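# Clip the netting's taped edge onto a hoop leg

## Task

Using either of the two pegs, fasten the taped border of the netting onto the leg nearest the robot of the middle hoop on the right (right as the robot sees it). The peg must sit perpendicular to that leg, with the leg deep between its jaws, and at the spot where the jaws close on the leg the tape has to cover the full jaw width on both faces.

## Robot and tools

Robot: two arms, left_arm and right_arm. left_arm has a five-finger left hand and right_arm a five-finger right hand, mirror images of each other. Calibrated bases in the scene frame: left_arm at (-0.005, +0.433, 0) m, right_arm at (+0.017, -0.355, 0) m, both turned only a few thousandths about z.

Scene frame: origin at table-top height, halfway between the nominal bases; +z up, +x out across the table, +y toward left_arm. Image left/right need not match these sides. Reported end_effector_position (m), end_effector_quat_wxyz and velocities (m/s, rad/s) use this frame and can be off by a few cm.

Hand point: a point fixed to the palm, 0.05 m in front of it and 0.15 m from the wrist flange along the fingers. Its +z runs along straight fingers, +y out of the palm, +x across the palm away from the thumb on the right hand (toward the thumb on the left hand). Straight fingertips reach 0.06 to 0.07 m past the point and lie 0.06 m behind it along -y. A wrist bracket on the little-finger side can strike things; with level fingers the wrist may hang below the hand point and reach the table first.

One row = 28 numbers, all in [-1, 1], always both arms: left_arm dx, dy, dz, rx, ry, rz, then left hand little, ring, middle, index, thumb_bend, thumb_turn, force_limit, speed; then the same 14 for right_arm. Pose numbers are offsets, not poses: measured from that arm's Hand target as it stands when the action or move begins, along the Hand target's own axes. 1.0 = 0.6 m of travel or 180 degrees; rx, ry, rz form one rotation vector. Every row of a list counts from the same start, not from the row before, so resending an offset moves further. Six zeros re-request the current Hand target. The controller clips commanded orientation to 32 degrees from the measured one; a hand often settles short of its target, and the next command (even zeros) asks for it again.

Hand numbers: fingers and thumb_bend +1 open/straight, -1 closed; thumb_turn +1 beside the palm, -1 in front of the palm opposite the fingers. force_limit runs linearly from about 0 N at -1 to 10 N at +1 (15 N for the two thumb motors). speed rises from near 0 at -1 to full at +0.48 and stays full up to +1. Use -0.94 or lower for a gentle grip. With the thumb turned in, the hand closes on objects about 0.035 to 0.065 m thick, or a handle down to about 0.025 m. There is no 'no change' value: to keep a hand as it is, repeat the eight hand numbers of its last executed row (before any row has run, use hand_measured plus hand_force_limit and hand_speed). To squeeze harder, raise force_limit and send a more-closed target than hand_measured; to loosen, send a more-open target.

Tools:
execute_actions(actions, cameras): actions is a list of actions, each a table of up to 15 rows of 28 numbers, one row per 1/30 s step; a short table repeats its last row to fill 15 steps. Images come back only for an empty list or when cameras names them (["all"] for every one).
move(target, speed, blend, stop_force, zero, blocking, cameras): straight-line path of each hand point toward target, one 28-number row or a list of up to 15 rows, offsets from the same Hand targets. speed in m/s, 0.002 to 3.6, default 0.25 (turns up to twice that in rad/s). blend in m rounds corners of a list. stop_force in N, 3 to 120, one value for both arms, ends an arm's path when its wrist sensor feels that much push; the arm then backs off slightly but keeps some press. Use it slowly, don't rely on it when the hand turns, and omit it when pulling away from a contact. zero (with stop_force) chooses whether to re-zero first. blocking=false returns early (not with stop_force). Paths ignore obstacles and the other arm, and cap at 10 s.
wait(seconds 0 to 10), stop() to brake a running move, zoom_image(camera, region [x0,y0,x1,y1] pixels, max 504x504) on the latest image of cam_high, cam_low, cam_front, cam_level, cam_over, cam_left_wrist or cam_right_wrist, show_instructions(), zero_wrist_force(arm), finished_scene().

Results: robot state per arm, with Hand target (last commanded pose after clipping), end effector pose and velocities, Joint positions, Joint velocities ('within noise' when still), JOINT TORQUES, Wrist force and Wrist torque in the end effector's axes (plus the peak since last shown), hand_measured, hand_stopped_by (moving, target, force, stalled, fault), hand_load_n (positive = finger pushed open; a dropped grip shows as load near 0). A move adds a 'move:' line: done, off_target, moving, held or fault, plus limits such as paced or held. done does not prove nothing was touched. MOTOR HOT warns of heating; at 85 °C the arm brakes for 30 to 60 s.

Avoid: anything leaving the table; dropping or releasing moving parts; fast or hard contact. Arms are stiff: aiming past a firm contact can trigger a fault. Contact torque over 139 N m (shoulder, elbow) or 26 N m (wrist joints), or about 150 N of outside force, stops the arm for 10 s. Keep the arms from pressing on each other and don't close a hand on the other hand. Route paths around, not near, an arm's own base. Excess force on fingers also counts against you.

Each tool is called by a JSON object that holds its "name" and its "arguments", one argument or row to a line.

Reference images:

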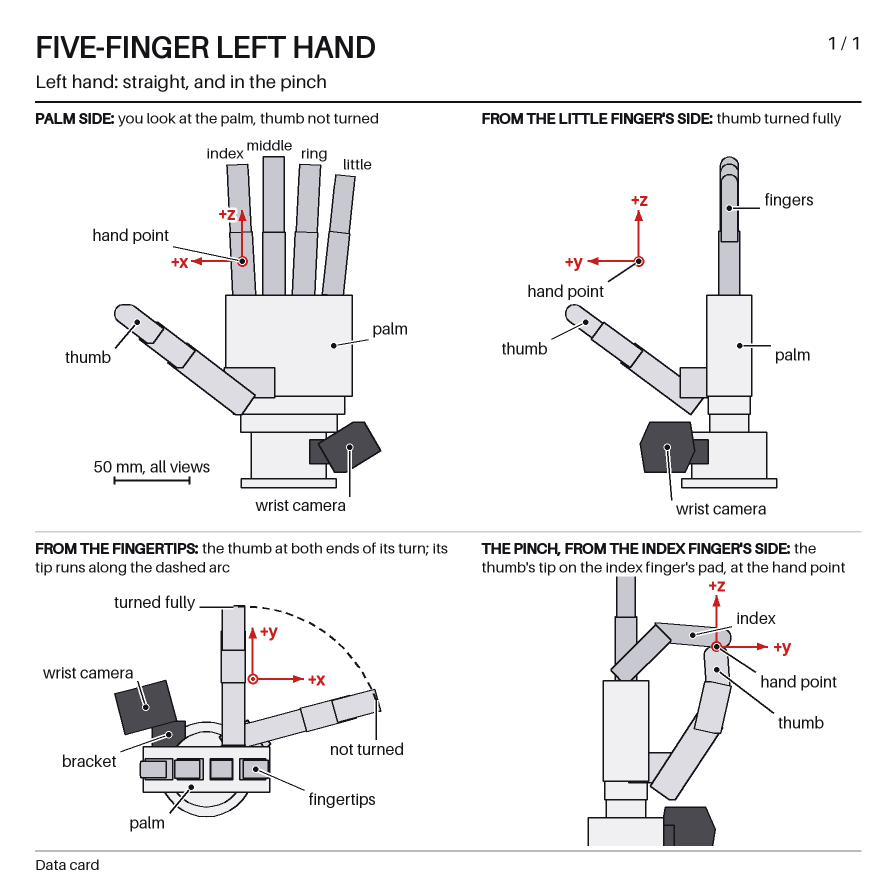

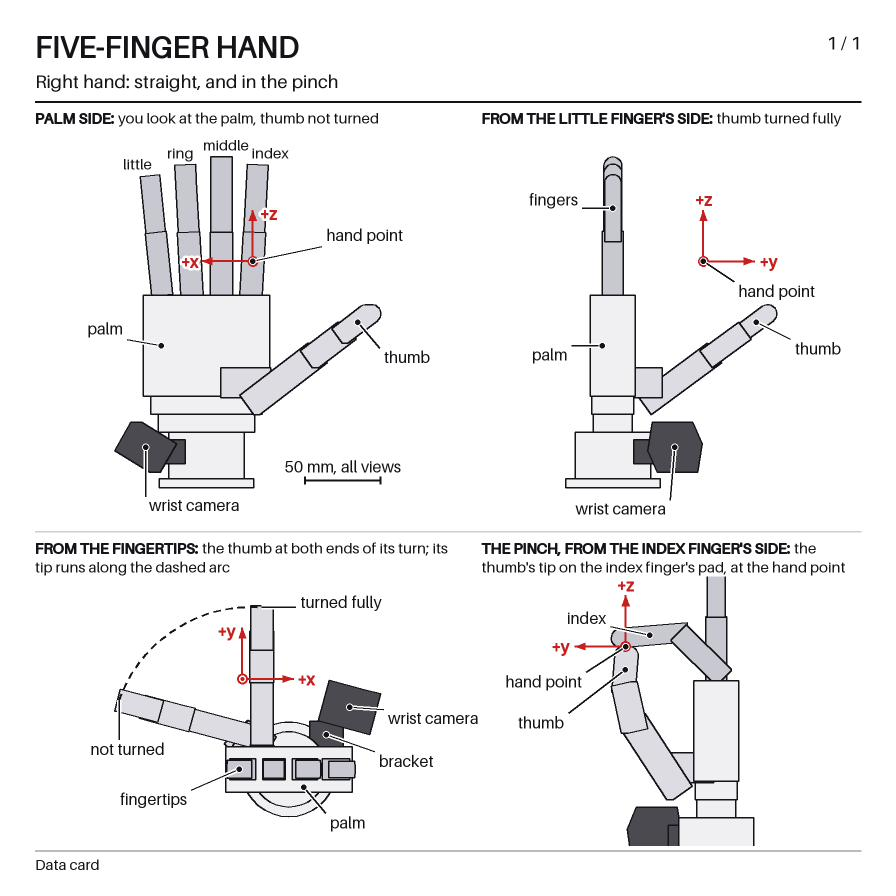

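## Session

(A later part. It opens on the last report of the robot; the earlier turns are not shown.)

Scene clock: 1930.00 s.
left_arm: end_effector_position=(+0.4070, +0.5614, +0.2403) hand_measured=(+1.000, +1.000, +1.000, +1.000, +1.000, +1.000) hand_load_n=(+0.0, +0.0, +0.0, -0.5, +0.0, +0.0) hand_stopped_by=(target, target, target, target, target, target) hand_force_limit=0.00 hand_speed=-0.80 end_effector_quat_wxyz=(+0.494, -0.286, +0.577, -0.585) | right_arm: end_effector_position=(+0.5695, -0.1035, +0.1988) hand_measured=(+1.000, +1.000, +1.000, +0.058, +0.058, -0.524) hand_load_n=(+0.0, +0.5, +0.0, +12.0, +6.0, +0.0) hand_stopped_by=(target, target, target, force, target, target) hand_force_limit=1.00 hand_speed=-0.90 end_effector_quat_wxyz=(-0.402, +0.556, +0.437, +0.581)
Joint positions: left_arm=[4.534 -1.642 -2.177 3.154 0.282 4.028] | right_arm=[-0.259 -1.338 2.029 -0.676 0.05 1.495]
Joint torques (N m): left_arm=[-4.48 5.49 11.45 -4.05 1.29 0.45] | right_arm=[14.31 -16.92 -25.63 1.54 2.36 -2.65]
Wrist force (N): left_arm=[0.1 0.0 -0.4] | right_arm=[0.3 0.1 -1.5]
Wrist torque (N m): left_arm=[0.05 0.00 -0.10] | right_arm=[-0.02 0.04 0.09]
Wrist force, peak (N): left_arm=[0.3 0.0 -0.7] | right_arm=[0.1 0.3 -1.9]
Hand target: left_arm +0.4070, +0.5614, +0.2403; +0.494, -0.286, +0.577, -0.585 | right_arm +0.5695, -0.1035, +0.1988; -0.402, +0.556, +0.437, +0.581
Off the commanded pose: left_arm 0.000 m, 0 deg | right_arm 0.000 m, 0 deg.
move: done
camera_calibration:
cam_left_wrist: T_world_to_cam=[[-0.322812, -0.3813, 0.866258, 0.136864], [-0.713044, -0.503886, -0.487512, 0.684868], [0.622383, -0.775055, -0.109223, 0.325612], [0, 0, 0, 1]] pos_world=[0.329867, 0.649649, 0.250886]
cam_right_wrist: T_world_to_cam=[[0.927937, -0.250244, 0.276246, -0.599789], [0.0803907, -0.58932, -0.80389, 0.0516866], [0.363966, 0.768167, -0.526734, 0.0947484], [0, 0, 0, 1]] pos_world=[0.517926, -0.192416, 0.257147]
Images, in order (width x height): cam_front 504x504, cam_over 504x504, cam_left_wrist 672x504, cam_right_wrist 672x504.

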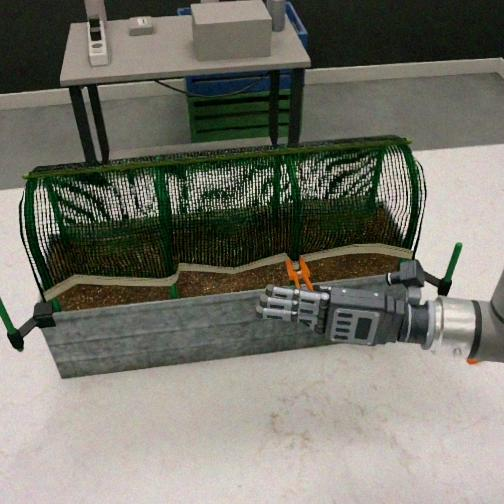

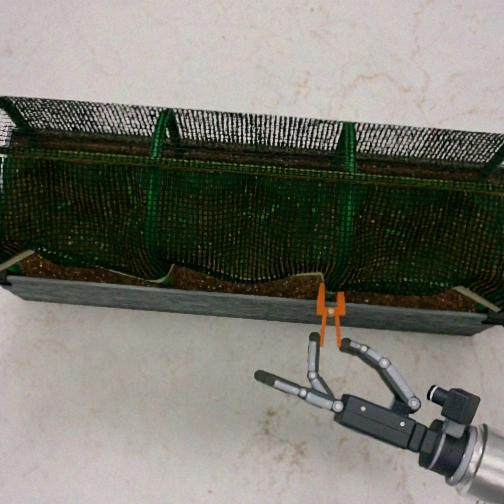

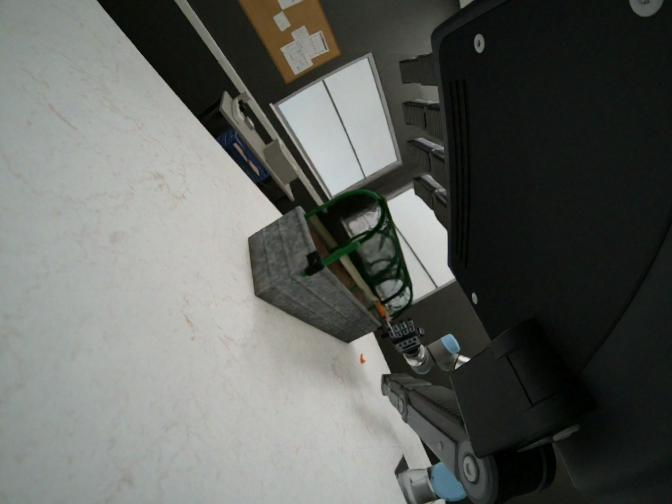

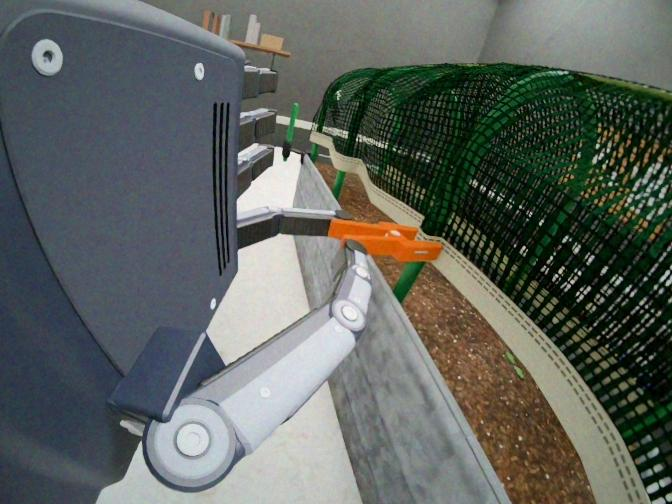

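{"name": "move", "arguments": {
  "target": [0,0,0,0,0,0,1,1,1,1,1,1,0,-0.8,-0.001,0.0175,0.007,0,0,0,1,1,1,0.03,0.05,-0.525,1,-0.9],
  "speed": 0.012,
  "stop_force": 16,
  "cameras": ["cam_over","cam_right_wrist","cam_left_wrist","cam_front","cam_level","cam_high"]
}}

{"name": "zoom_image", "arguments": {
  "camera": "cam_right_wrist",
  "region": [380, 205, 450, 275]
}}

{"name": "zoom_image", "arguments": {
  "camera": "cam_left_wrist",
  "region": [360, 285, 395, 320]
}}

{"name": "zoom_image", "arguments": {
  "camera": "cam_over",
  "region": [280, 250, 380, 350]
}}

{"name": "zoom_image", "arguments": {
  "camera": "cam_front",
  "region": [260, 235, 330, 305]
}}

Scene clock: 1941.30 s.
left_arm: end_effector_position=(+0.4070, +0.5614, +0.2403) hand_measured=(+1.000, +1.000, +1.000, +1.000, +1.000, +1.000) hand_load_n=(-0.5, +0.0, +0.0, +0.0, +0.0, +0.0) hand_stopped_by=(target, target, target, target, target, target) hand_force_limit=0.00 hand_speed=-0.80 end_effector_quat_wxyz=(+0.494, -0.286, +0.577, -0.585) | right_arm: end_effector_position=(+0.5808, -0.1026, +0.1989) hand_measured=(+1.000, +1.000, +1.000, +0.058, +0.056, -0.524) hand_load_n=(+0.0, +0.0, +0.0, +11.5, +2.0, +1.0) hand_stopped_by=(target, target, target, force, target, target) hand_force_limit=1.00 hand_speed=-0.90 end_effector_quat_wxyz=(-0.402, +0.556, +0.437, +0.581)
Joint positions: left_arm=[4.534 -1.642 -2.177 3.154 0.282 4.028] | right_arm=[-0.25 -1.314 1.998 -0.67 0.059 1.497]
Joint torques (N m): left_arm=[-4.44 5.55 11.72 -4.17 1.09 0.37] | right_arm=[11.68 -18.14 -27.67 0.25 4.68 -2.88]
Wrist force (N): left_arm=[0.2 -0.1 -0.2] | right_arm=[0.9 -10.2 -3.5]
Wrist torque (N m): left_arm=[0.05 -0.02 -0.09] | right_arm=[-0.06 0.06 0.04]
Wrist force, peak (N): left_arm=[0.5 0.3 -0.4] | right_arm=[1.0 -10.7 -3.7]
Hand target: left_arm +0.4070, +0.5614, +0.2403; +0.494, -0.286, +0.577, -0.585 | right_arm +0.5808, -0.1026, +0.1989; -0.402, +0.556, +0.437, +0.581
Off the commanded pose: left_arm 0.000 m, 0 deg | right_arm 0.000 m, 0 deg.
move: done
camera_calibration:
cam_left_wrist: T_world_to_cam=[[-0.322812, -0.3813, 0.866258, 0.136864], [-0.713044, -0.503886, -0.487512, 0.684868], [0.622383, -0.775055, -0.109223, 0.325612], [0, 0, 0, 1]] pos_world=[0.329867, 0.649649, 0.250886]
cam_right_wrist: T_world_to_cam=[[0.927937, -0.250244, 0.276246, -0.610077], [0.0803907, -0.58932, -0.80389, 0.0513889], [0.363966, 0.768167, -0.526734, 0.0899969], [0, 0, 0, 1]] pos_world=[0.529226, -0.191516, 0.257247]
Images, in order (width x height): cam_high 504x504, cam_front 504x504, cam_level 504x504, cam_over 504x504, cam_left_wrist 672x504, cam_right_wrist 672x504.

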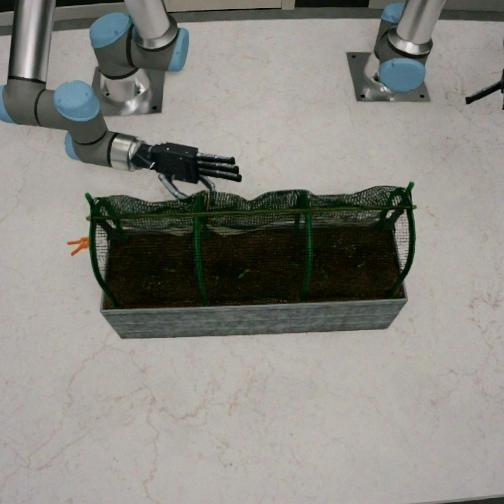

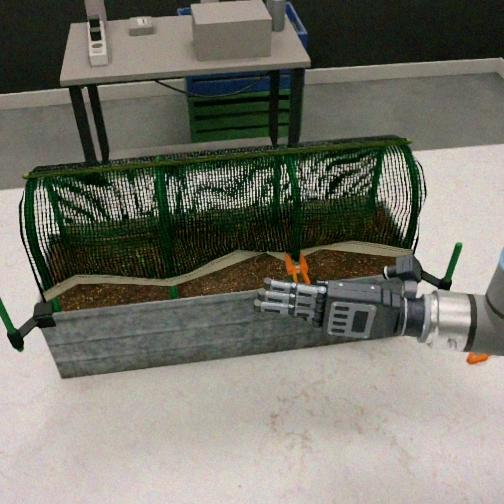

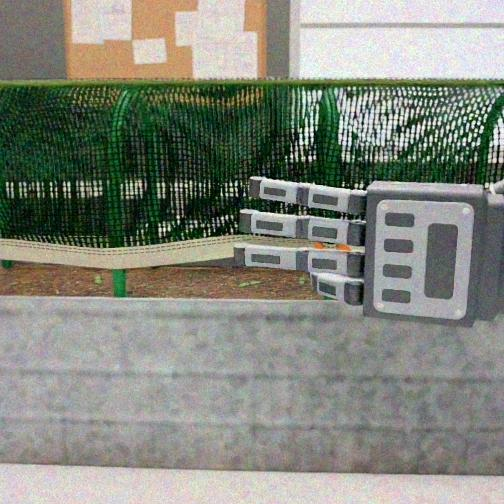

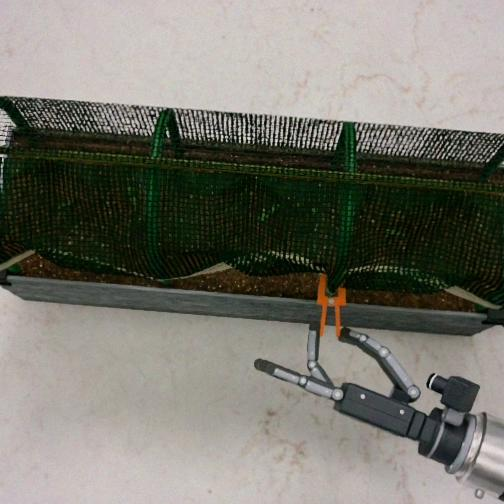

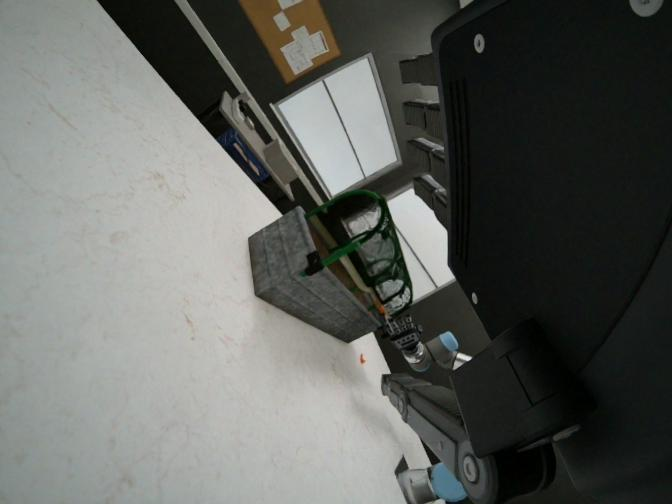

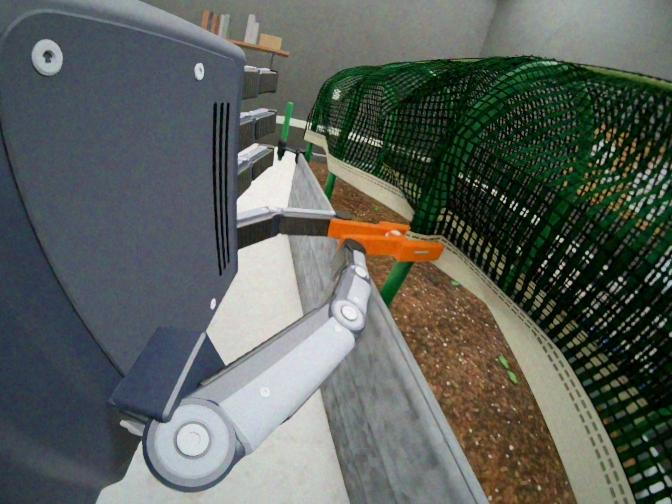

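Scaled by 7.200 from the camera's 672x504 image, which has a finer 960x720 frame.

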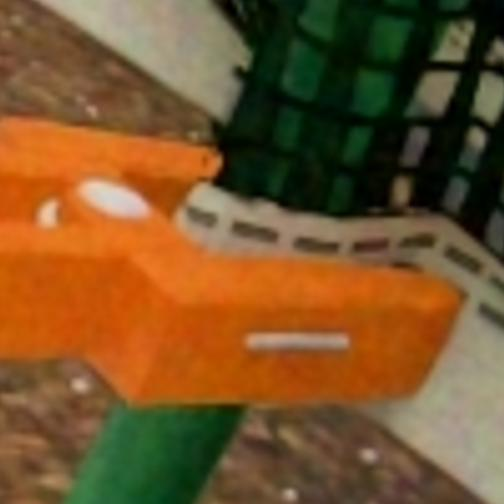

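Scaled by 14.400 from the camera's 672x504 image, which has a finer 960x720 frame.

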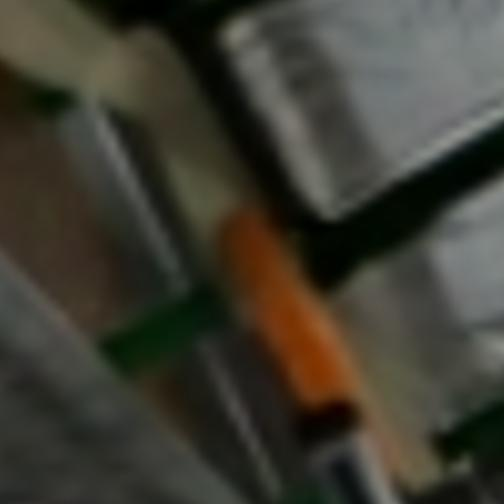

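Scaled by 5.040.

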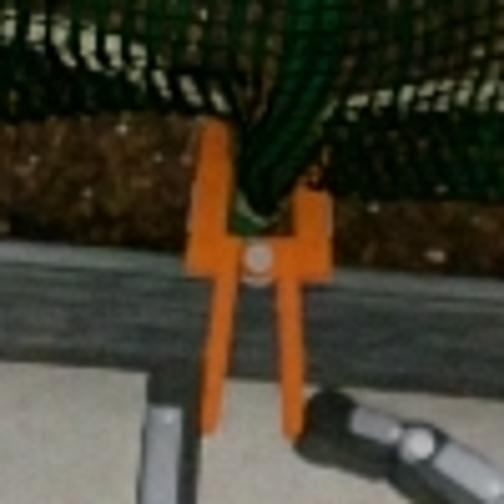

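Scaled by 7.200.

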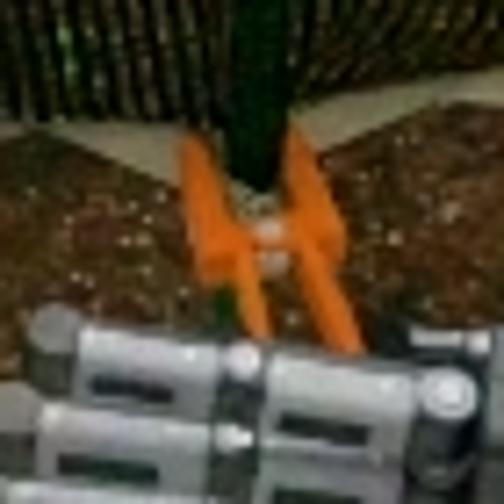

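{"name": "move", "arguments": {
  "target": [0,0,0,0,0,0,1,1,1,1,1,1,0,-0.8,0,0,0,0,0,0,1,1,1,0.03,0.035,-0.525,0.2,-0.9],
  "speed": 0.012,
  "cameras": ["cam_right_wrist"]
}}

{"name": "zoom_image", "arguments": {
  "camera": "cam_right_wrist",
  "region": [320, 195, 460, 300]
}}

Scene clock: 1952.17 s.
left_arm: end_effector_position=(+0.4070, +0.5614, +0.2403) hand_measured=(+1.000, +1.000, +1.000, +1.000, +1.000, +1.000) hand_load_n=(+0.0, +0.0, +0.0, +0.0, +0.0, +0.0) hand_stopped_by=(target, target, target, target, target, target) hand_force_limit=0.00 hand_speed=-0.80 end_effector_quat_wxyz=(+0.494, -0.286, +0.577, -0.585) | right_arm: end_effector_position=(+0.5808, -0.1026, +0.1989) hand_measured=(+1.000, +1.000, +1.000, +0.058, +0.040, -0.524) hand_load_n=(+0.0, +0.0, +0.0, +12.5, +5.5, +1.0) hand_stopped_by=(target, target, target, force, target, target) hand_force_limit=0.20 hand_speed=-0.90 end_effector_quat_wxyz=(-0.402, +0.556, +0.437, +0.581)
Joint positions: left_arm=[4.534 -1.642 -2.177 3.154 0.282 4.028] | right_arm=[-0.25 -1.314 1.998 -0.67 0.059 1.497]
Joint torques (N m): left_arm=[-4.99 6.49 10.87 -4.06 1.09 0.16] | right_arm=[11.36 -17.91 -28.63 0.46 4.41 -2.83]
Wrist force (N): left_arm=[0.1 -0.2 -0.3] | right_arm=[0.8 -9.9 -2.3]
Wrist torque (N m): left_arm=[0.02 0.00 -0.09] | right_arm=[-0.04 0.08 0.04]
Wrist force, peak (N): left_arm=[0.3 -0.1 -0.6] | right_arm=[1.2 -10.8 -3.9]
Hand target: left_arm +0.4070, +0.5614, +0.2403; +0.494, -0.286, +0.577, -0.585 | right_arm +0.5808, -0.1026, +0.1989; -0.402, +0.556, +0.437, +0.581
Off the commanded pose: left_arm 0.000 m, 0 deg | right_arm 0.000 m, 0 deg.
move: done
camera_calibration:
cam_right_wrist: T_world_to_cam=[[0.92797, -0.250173, 0.276197, -0.610069], [0.0803933, -0.589314, -0.803894, 0.0513898], [0.363879, 0.768195, -0.526753, 0.0900534], [0, 0, 0, 1]] pos_world=[0.529226, -0.191517, 0.257247]
Images, in order (width x height): cam_right_wrist 672x504.

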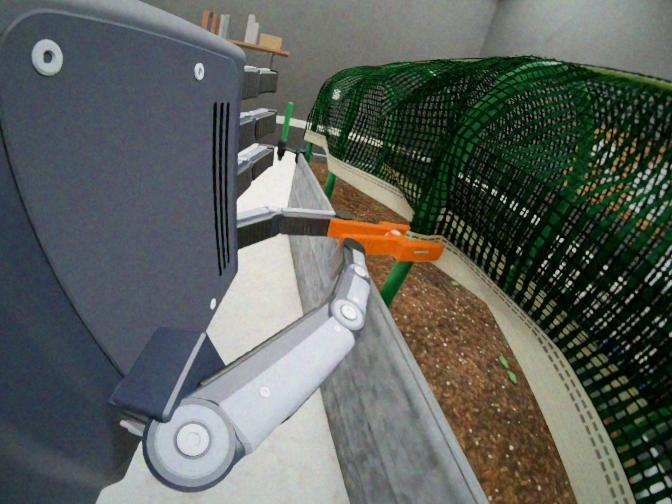

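Scaled by 3.600 from the camera's 672x504 image, which has a finer 960x720 frame.

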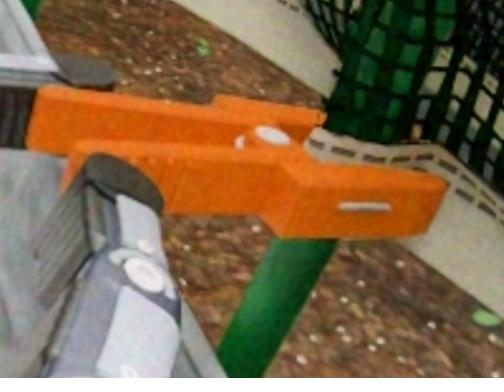

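{"name": "move", "arguments": {
  "target": [0,0,0,0,0,0,1,1,1,1,1,1,0,-0.8,-0.0003,0.005,0.0019,0,0,0,1,1,1,0.03,0.035,-0.525,0.2,-0.9],
  "speed": 0.008,
  "stop_force": 10,
  "cameras": ["cam_right_wrist","cam_over","cam_front","cam_left_wrist"]
}}

{"name": "zoom_image", "arguments": {
  "camera": "cam_right_wrist",
  "region": [320, 195, 460, 300]
}}

{"name": "zoom_image", "arguments": {
  "camera": "cam_over",
  "region": [290, 255, 370, 335]
}}

{"name": "zoom_image", "arguments": {
  "camera": "cam_left_wrist",
  "region": [360, 285, 395, 320]
}}

Scene clock: 1957.37 s.
left_arm: end_effector_position=(+0.4070, +0.5614, +0.2403) hand_measured=(+1.000, +1.000, +1.000, +1.000, +1.000, +1.000) hand_load_n=(+0.0, +0.0, +0.0, +0.0, +0.0, +0.0) hand_stopped_by=(target, target, target, target, target, target) hand_force_limit=0.00 hand_speed=-0.80 end_effector_quat_wxyz=(+0.494, -0.286, +0.577, -0.585) | right_arm: end_effector_position=(+0.5840, -0.1024, +0.1989) hand_measured=(+1.000, +1.000, +1.000, +0.058, +0.040, -0.524) hand_load_n=(+0.0, +0.0, +0.0, +10.5, +1.0, +1.0) hand_stopped_by=(target, target, target, force, target, target) hand_force_limit=0.20 hand_speed=-0.90 end_effector_quat_wxyz=(-0.402, +0.556, +0.437, +0.581)
Joint positions: left_arm=[4.534 -1.642 -2.177 3.154 0.282 4.028] | right_arm=[-0.247 -1.307 1.989 -0.668 0.062 1.497]
Joint torques (N m): left_arm=[-5.11 5.85 12.05 -4.03 1.04 0.27] | right_arm=[11 -18.14 -29.23 0.04 5.16 -2.91]
Wrist force (N): left_arm=[0.2 0.0 -0.3] | right_arm=[0.6 -12.6 -3.9]
Wrist torque (N m): left_arm=[0.07 -0.01 -0.09] | right_arm=[-0.10 0.08 0.03]
Wrist force, peak (N): left_arm=[0.3 0.3 -0.6] | right_arm=[0.9 -13.7 -4.1]
Hand target: left_arm +0.4070, +0.5614, +0.2403; +0.494, -0.286, +0.577, -0.585 | right_arm +0.5840, -0.1024, +0.1989; -0.402, +0.556, +0.437, +0.581
Off the commanded pose: left_arm 0.000 m, 0 deg | right_arm 0.000 m, 0 deg.
move: done
camera_calibration:
cam_left_wrist: T_world_to_cam=[[-0.322812, -0.3813, 0.866258, 0.136864], [-0.713044, -0.503886, -0.487512, 0.684868], [0.622383, -0.775055, -0.109223, 0.325612], [0, 0, 0, 1]] pos_world=[0.329867, 0.649649, 0.250886]
cam_right_wrist: T_world_to_cam=[[0.927937, -0.250244, 0.276246, -0.612997], [0.0803907, -0.58932, -0.80389, 0.0512495], [0.363966, 0.768167, -0.526734, 0.0886786], [0, 0, 0, 1]] pos_world=[0.532426, -0.191316, 0.257247]
Images, in order (width x height): cam_front 504x504, cam_over 504x504, cam_left_wrist 672x504, cam_right_wrist 672x504.

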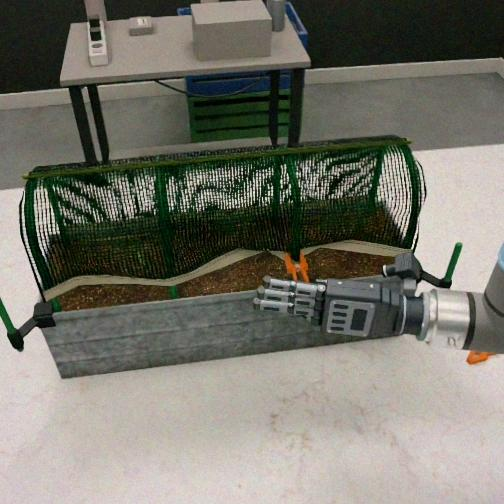

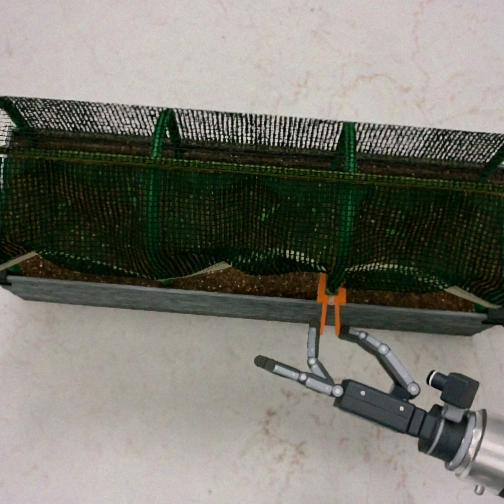

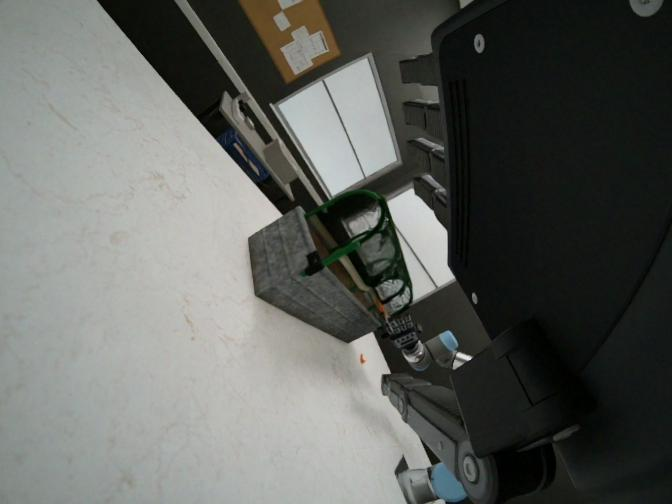

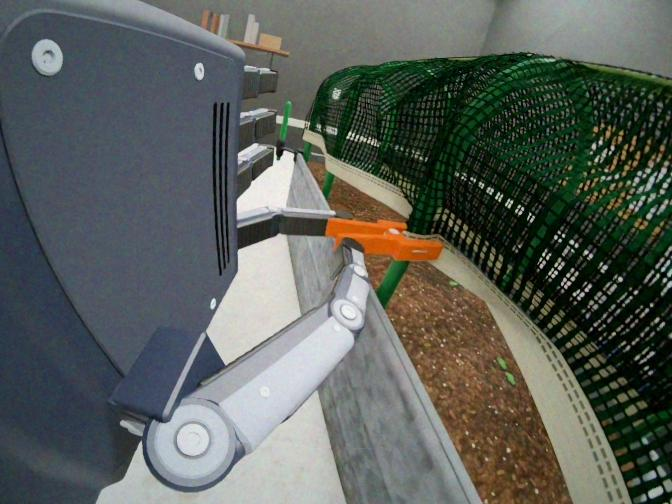

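Scaled by 3.600 from the camera's 672x504 image, which has a finer 960x720 frame.

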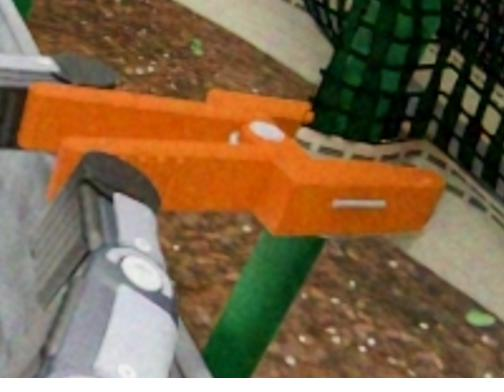

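Scaled by 6.300.

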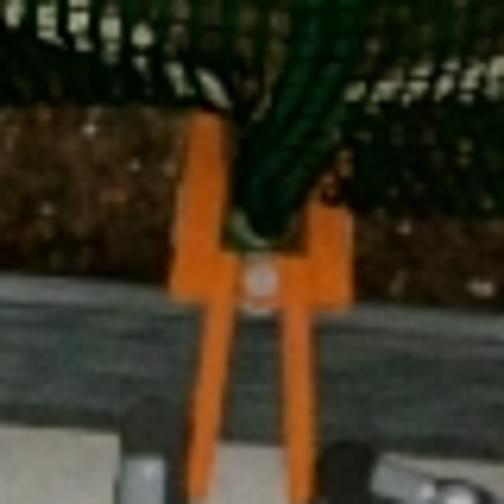

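Scaled by 14.400 from the camera's 672x504 image, which has a finer 960x720 frame.

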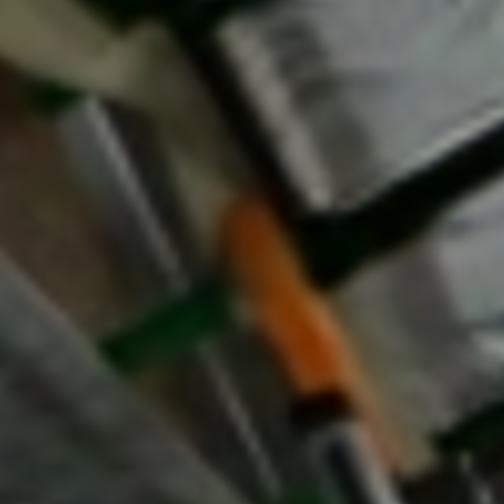

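{"name": "move", "arguments": {
  "target": [0,0,0,0,0,0,1,1,1,1,1,1,0,-0.8,0,0,0,0,0,0,1,1,1,0.12,0.12,-0.525,0.2,-0.92],
  "speed": 0.008,
  "cameras": ["cam_right_wrist","cam_over","cam_front","cam_left_wrist"]
}}

{"name": "zoom_image", "arguments": {
  "camera": "cam_right_wrist",
  "region": [320, 195, 460, 300]
}}

{"name": "zoom_image", "arguments": {
  "camera": "cam_over",
  "region": [290, 255, 370, 335]
}}

{"name": "zoom_image", "arguments": {
  "camera": "cam_left_wrist",
  "region": [360, 285, 395, 320]
}}

Scene clock: 1969.30 s.
left_arm: end_effector_position=(+0.4070, +0.5614, +0.2403) hand_measured=(+1.000, +1.000, +1.000, +1.000, +1.000, +1.000) hand_load_n=(+0.0, +0.0, +0.0, +0.0, +0.0, +0.0) hand_stopped_by=(target, target, target, target, target, target) hand_force_limit=0.00 hand_speed=-0.80 end_effector_quat_wxyz=(+0.494, -0.286, +0.577, -0.585) | right_arm: end_effector_position=(+0.5840, -0.1024, +0.1989) hand_measured=(+1.000, +1.000, +1.000, +0.122, +0.120, -0.524) hand_load_n=(+0.0, +0.0, +0.0, +3.0, +1.0, +0.5) hand_stopped_by=(target, target, target, target, target, target) hand_force_limit=0.20 hand_speed=-0.92 end_effector_quat_wxyz=(-0.402, +0.556, +0.437, +0.581)
Joint positions: left_arm=[4.534 -1.642 -2.177 3.154 0.282 4.028] | right_arm=[-0.247 -1.307 1.989 -0.668 0.062 1.497]
Joint torques (N m): left_arm=[-5.07 5.34 11.73 -4.03 0.97 0.2] | right_arm=[11.33 -18.78 -27.2 0.81 1.05 -2.56]
Wrist force (N): left_arm=[0.2 0.1 -0.2] | right_arm=[0.3 -3.1 -2.1]
Wrist torque (N m): left_arm=[0.06 -0.02 -0.09] | right_arm=[-0.01 0.03 0.08]
Wrist force, peak (N): left_arm=[0.2 -0.4 -0.5] | right_arm=[0.7 -12.9 -3.9]
Hand target: left_arm +0.4070, +0.5614, +0.2403; +0.494, -0.286, +0.577, -0.585 | right_arm +0.5840, -0.1024, +0.1989; -0.402, +0.556, +0.437, +0.581
Off the commanded pose: left_arm 0.000 m, 0 deg | right_arm 0.000 m, 0 deg.
move: done
camera_calibration:
cam_left_wrist: T_world_to_cam=[[-0.322812, -0.3813, 0.866258, 0.136864], [-0.713044, -0.503886, -0.487512, 0.684868], [0.622383, -0.775055, -0.109223, 0.325612], [0, 0, 0, 1]] pos_world=[0.329867, 0.649649, 0.250886]
cam_right_wrist: T_world_to_cam=[[0.927935, -0.250228, 0.276267, -0.612998], [0.0804152, -0.589327, -0.803883, 0.0512332], [0.363966, 0.768167, -0.526734, 0.0886787], [0, 0, 0, 1]] pos_world=[0.532426, -0.191316, 0.257247]
Images, in order (width x height): cam_front 504x504, cam_over 504x504, cam_left_wrist 672x504, cam_right_wrist 672x504.

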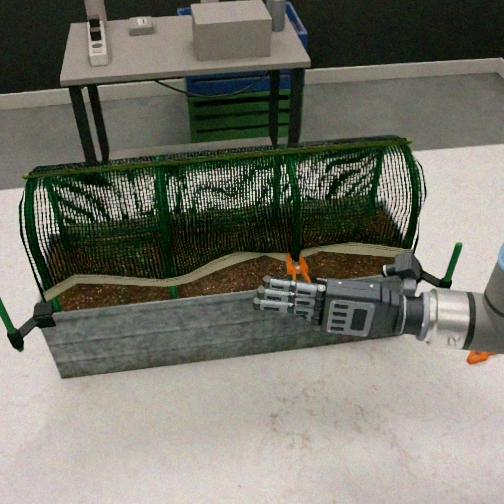

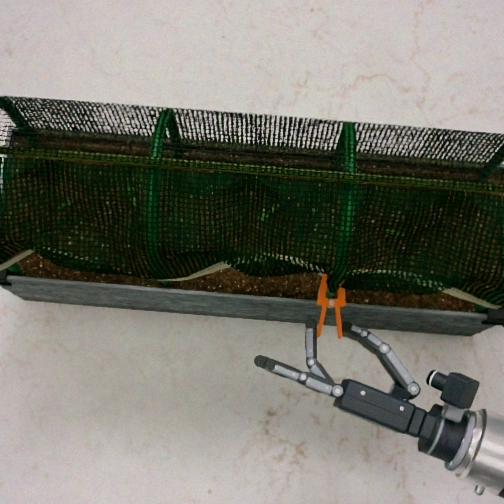

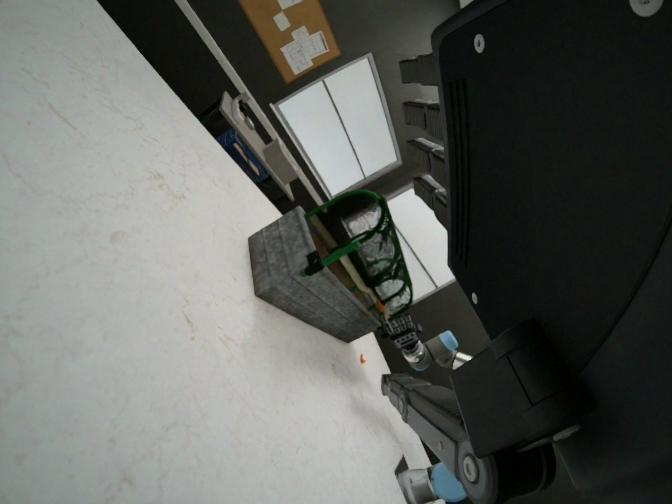

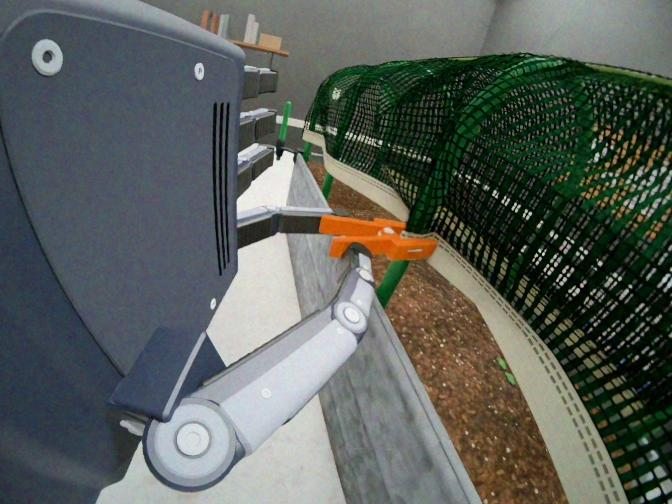

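Scaled by 3.600 from the camera's 672x504 image, which has a finer 960x720 frame.

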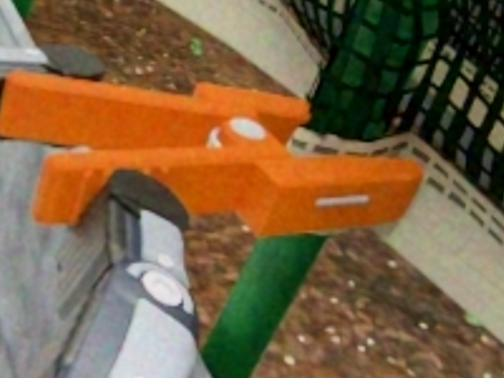

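Scaled by 6.300.

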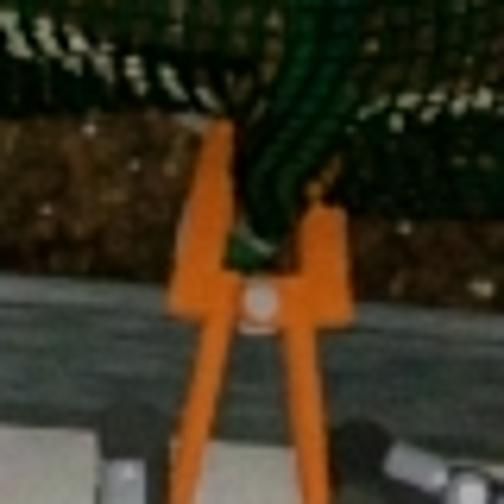

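Scaled by 14.400 from the camera's 672x504 image, which has a finer 960x720 frame.

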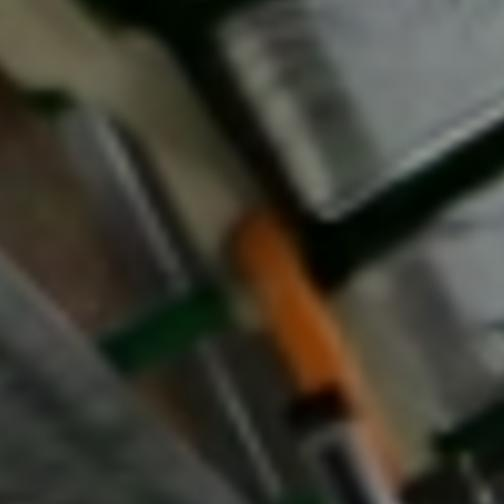

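{"name": "move", "arguments": {
  "target": [0,0,0,0,0,0,1,1,1,1,1,1,0,-0.8,0,0,0,0,0,0,1,1,1,0.34,0.36,-0.525,0.2,-0.9],
  "speed": 0.008,
  "cameras": ["cam_right_wrist","cam_over","cam_front","cam_left_wrist"]
}}

{"name": "zoom_image", "arguments": {
  "camera": "cam_right_wrist",
  "region": [300, 195, 460, 315]
}}

{"name": "zoom_image", "arguments": {
  "camera": "cam_over",
  "region": [280, 255, 380, 355]
}}

{"name": "zoom_image", "arguments": {
  "camera": "cam_left_wrist",
  "region": [360, 285, 395, 320]
}}

Scene clock: 1975.13 s.
left_arm: end_effector_position=(+0.4070, +0.5614, +0.2403) hand_measured=(+1.000, +1.000, +1.000, +1.000, +1.000, +1.000) hand_load_n=(+0.0, +0.0, +0.0, +0.0, +0.0, +0.0) hand_stopped_by=(target, target, target, target, target, target) hand_force_limit=0.00 hand_speed=-0.80 end_effector_quat_wxyz=(+0.494, -0.286, +0.577, -0.585) | right_arm: end_effector_position=(+0.5840, -0.1024, +0.1989) hand_measured=(+1.000, +1.000, +1.000, +0.340, +0.360, -0.524) hand_load_n=(+0.0, +0.0, +0.0, +0.0, +0.0, +0.5) hand_stopped_by=(target, target, target, target, target, target) hand_force_limit=0.20 hand_speed=-0.90 end_effector_quat_wxyz=(-0.402, +0.556, +0.437, +0.581)
Joint positions: left_arm=[4.534 -1.642 -2.177 3.154 0.282 4.028] | right_arm=[-0.247 -1.307 1.989 -0.668 0.062 1.497]
Joint torques (N m): left_arm=[-5.51 5.99 13.13 -4.02 0.83 0.22] | right_arm=[10.9 -17.79 -20.19 0.88 -1.26 -2.31]
Wrist force (N): left_arm=[0.1 0.0 -0.4] | right_arm=[0.5 0.2 -0.8]
Wrist torque (N m): left_arm=[0.05 -0.01 -0.10] | right_arm=[0.01 0.02 0.10]
Wrist force, peak (N): left_arm=[0.4 -0.3 -0.4] | right_arm=[0.4 -3.2 -2.4]
Hand target: left_arm +0.4070, +0.5614, +0.2403; +0.494, -0.286, +0.577, -0.585 | right_arm +0.5840, -0.1024, +0.1989; -0.402, +0.556, +0.437, +0.581
Off the commanded pose: left_arm 0.000 m, 0 deg | right_arm 0.000 m, 0 deg.
move: done
camera_calibration:
cam_left_wrist: T_world_to_cam=[[-0.322812, -0.3813, 0.866258, 0.136864], [-0.713044, -0.503886, -0.487512, 0.684868], [0.622383, -0.775055, -0.109223, 0.325612], [0, 0, 0, 1]] pos_world=[0.329867, 0.649649, 0.250886]
cam_right_wrist: T_world_to_cam=[[0.927935, -0.250228, 0.276267, -0.612998], [0.0804152, -0.589327, -0.803883, 0.0512332], [0.363966, 0.768167, -0.526734, 0.0886787], [0, 0, 0, 1]] pos_world=[0.532426, -0.191316, 0.257247]
Images, in order (width x height): cam_front 504x504, cam_over 504x504, cam_left_wrist 672x504, cam_right_wrist 672x504.

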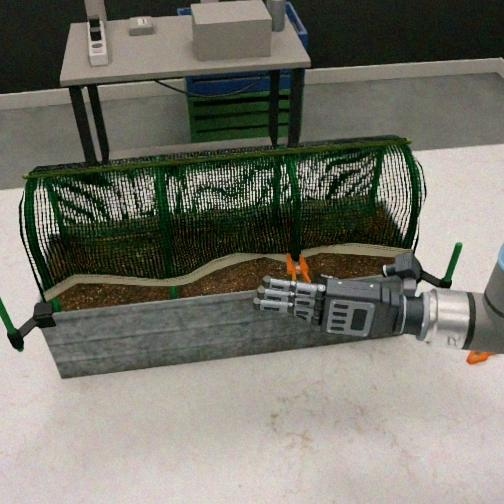

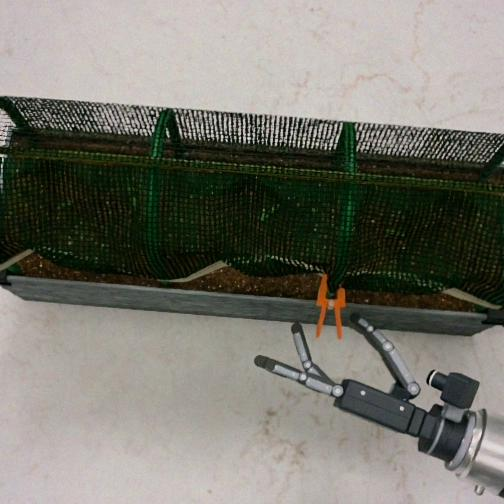

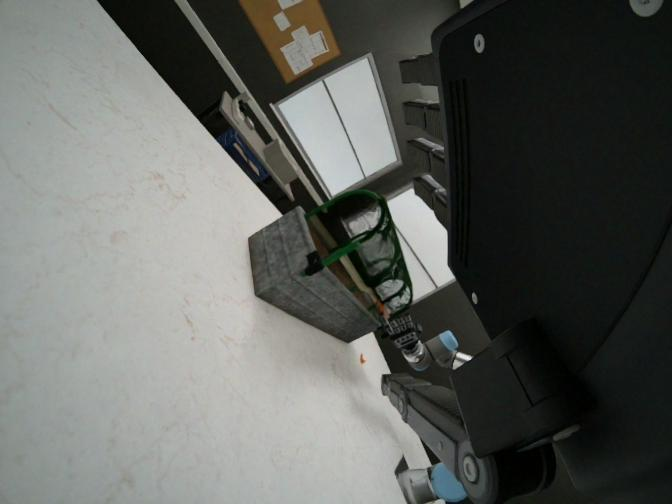

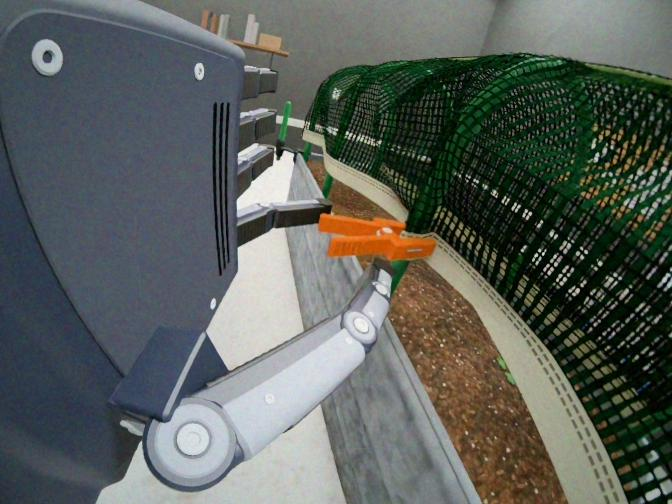

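Scaled by 3.150 from the camera's 672x504 image, which has a finer 960x720 frame.

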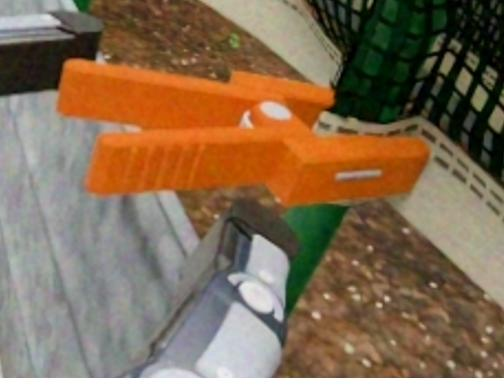

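Scaled by 5.040.

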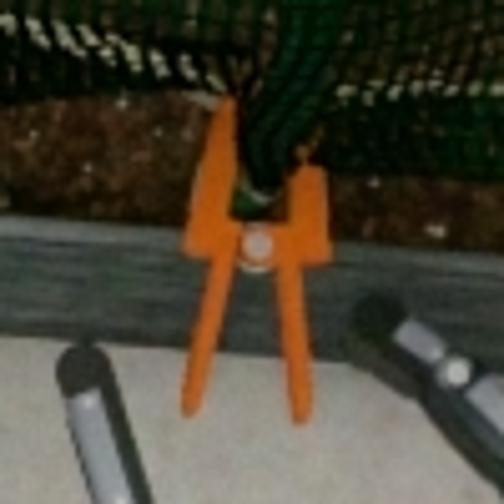

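Scaled by 14.400 from the camera's 672x504 image, which has a finer 960x720 frame.

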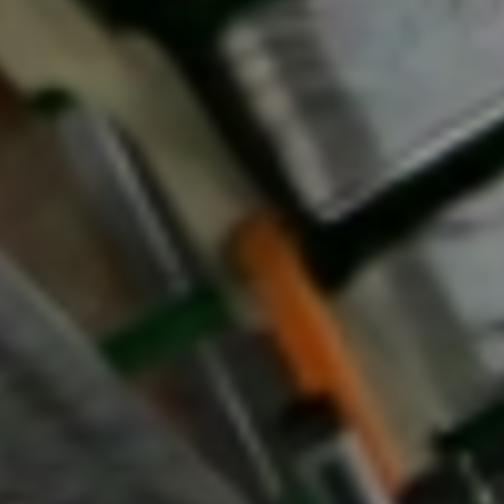

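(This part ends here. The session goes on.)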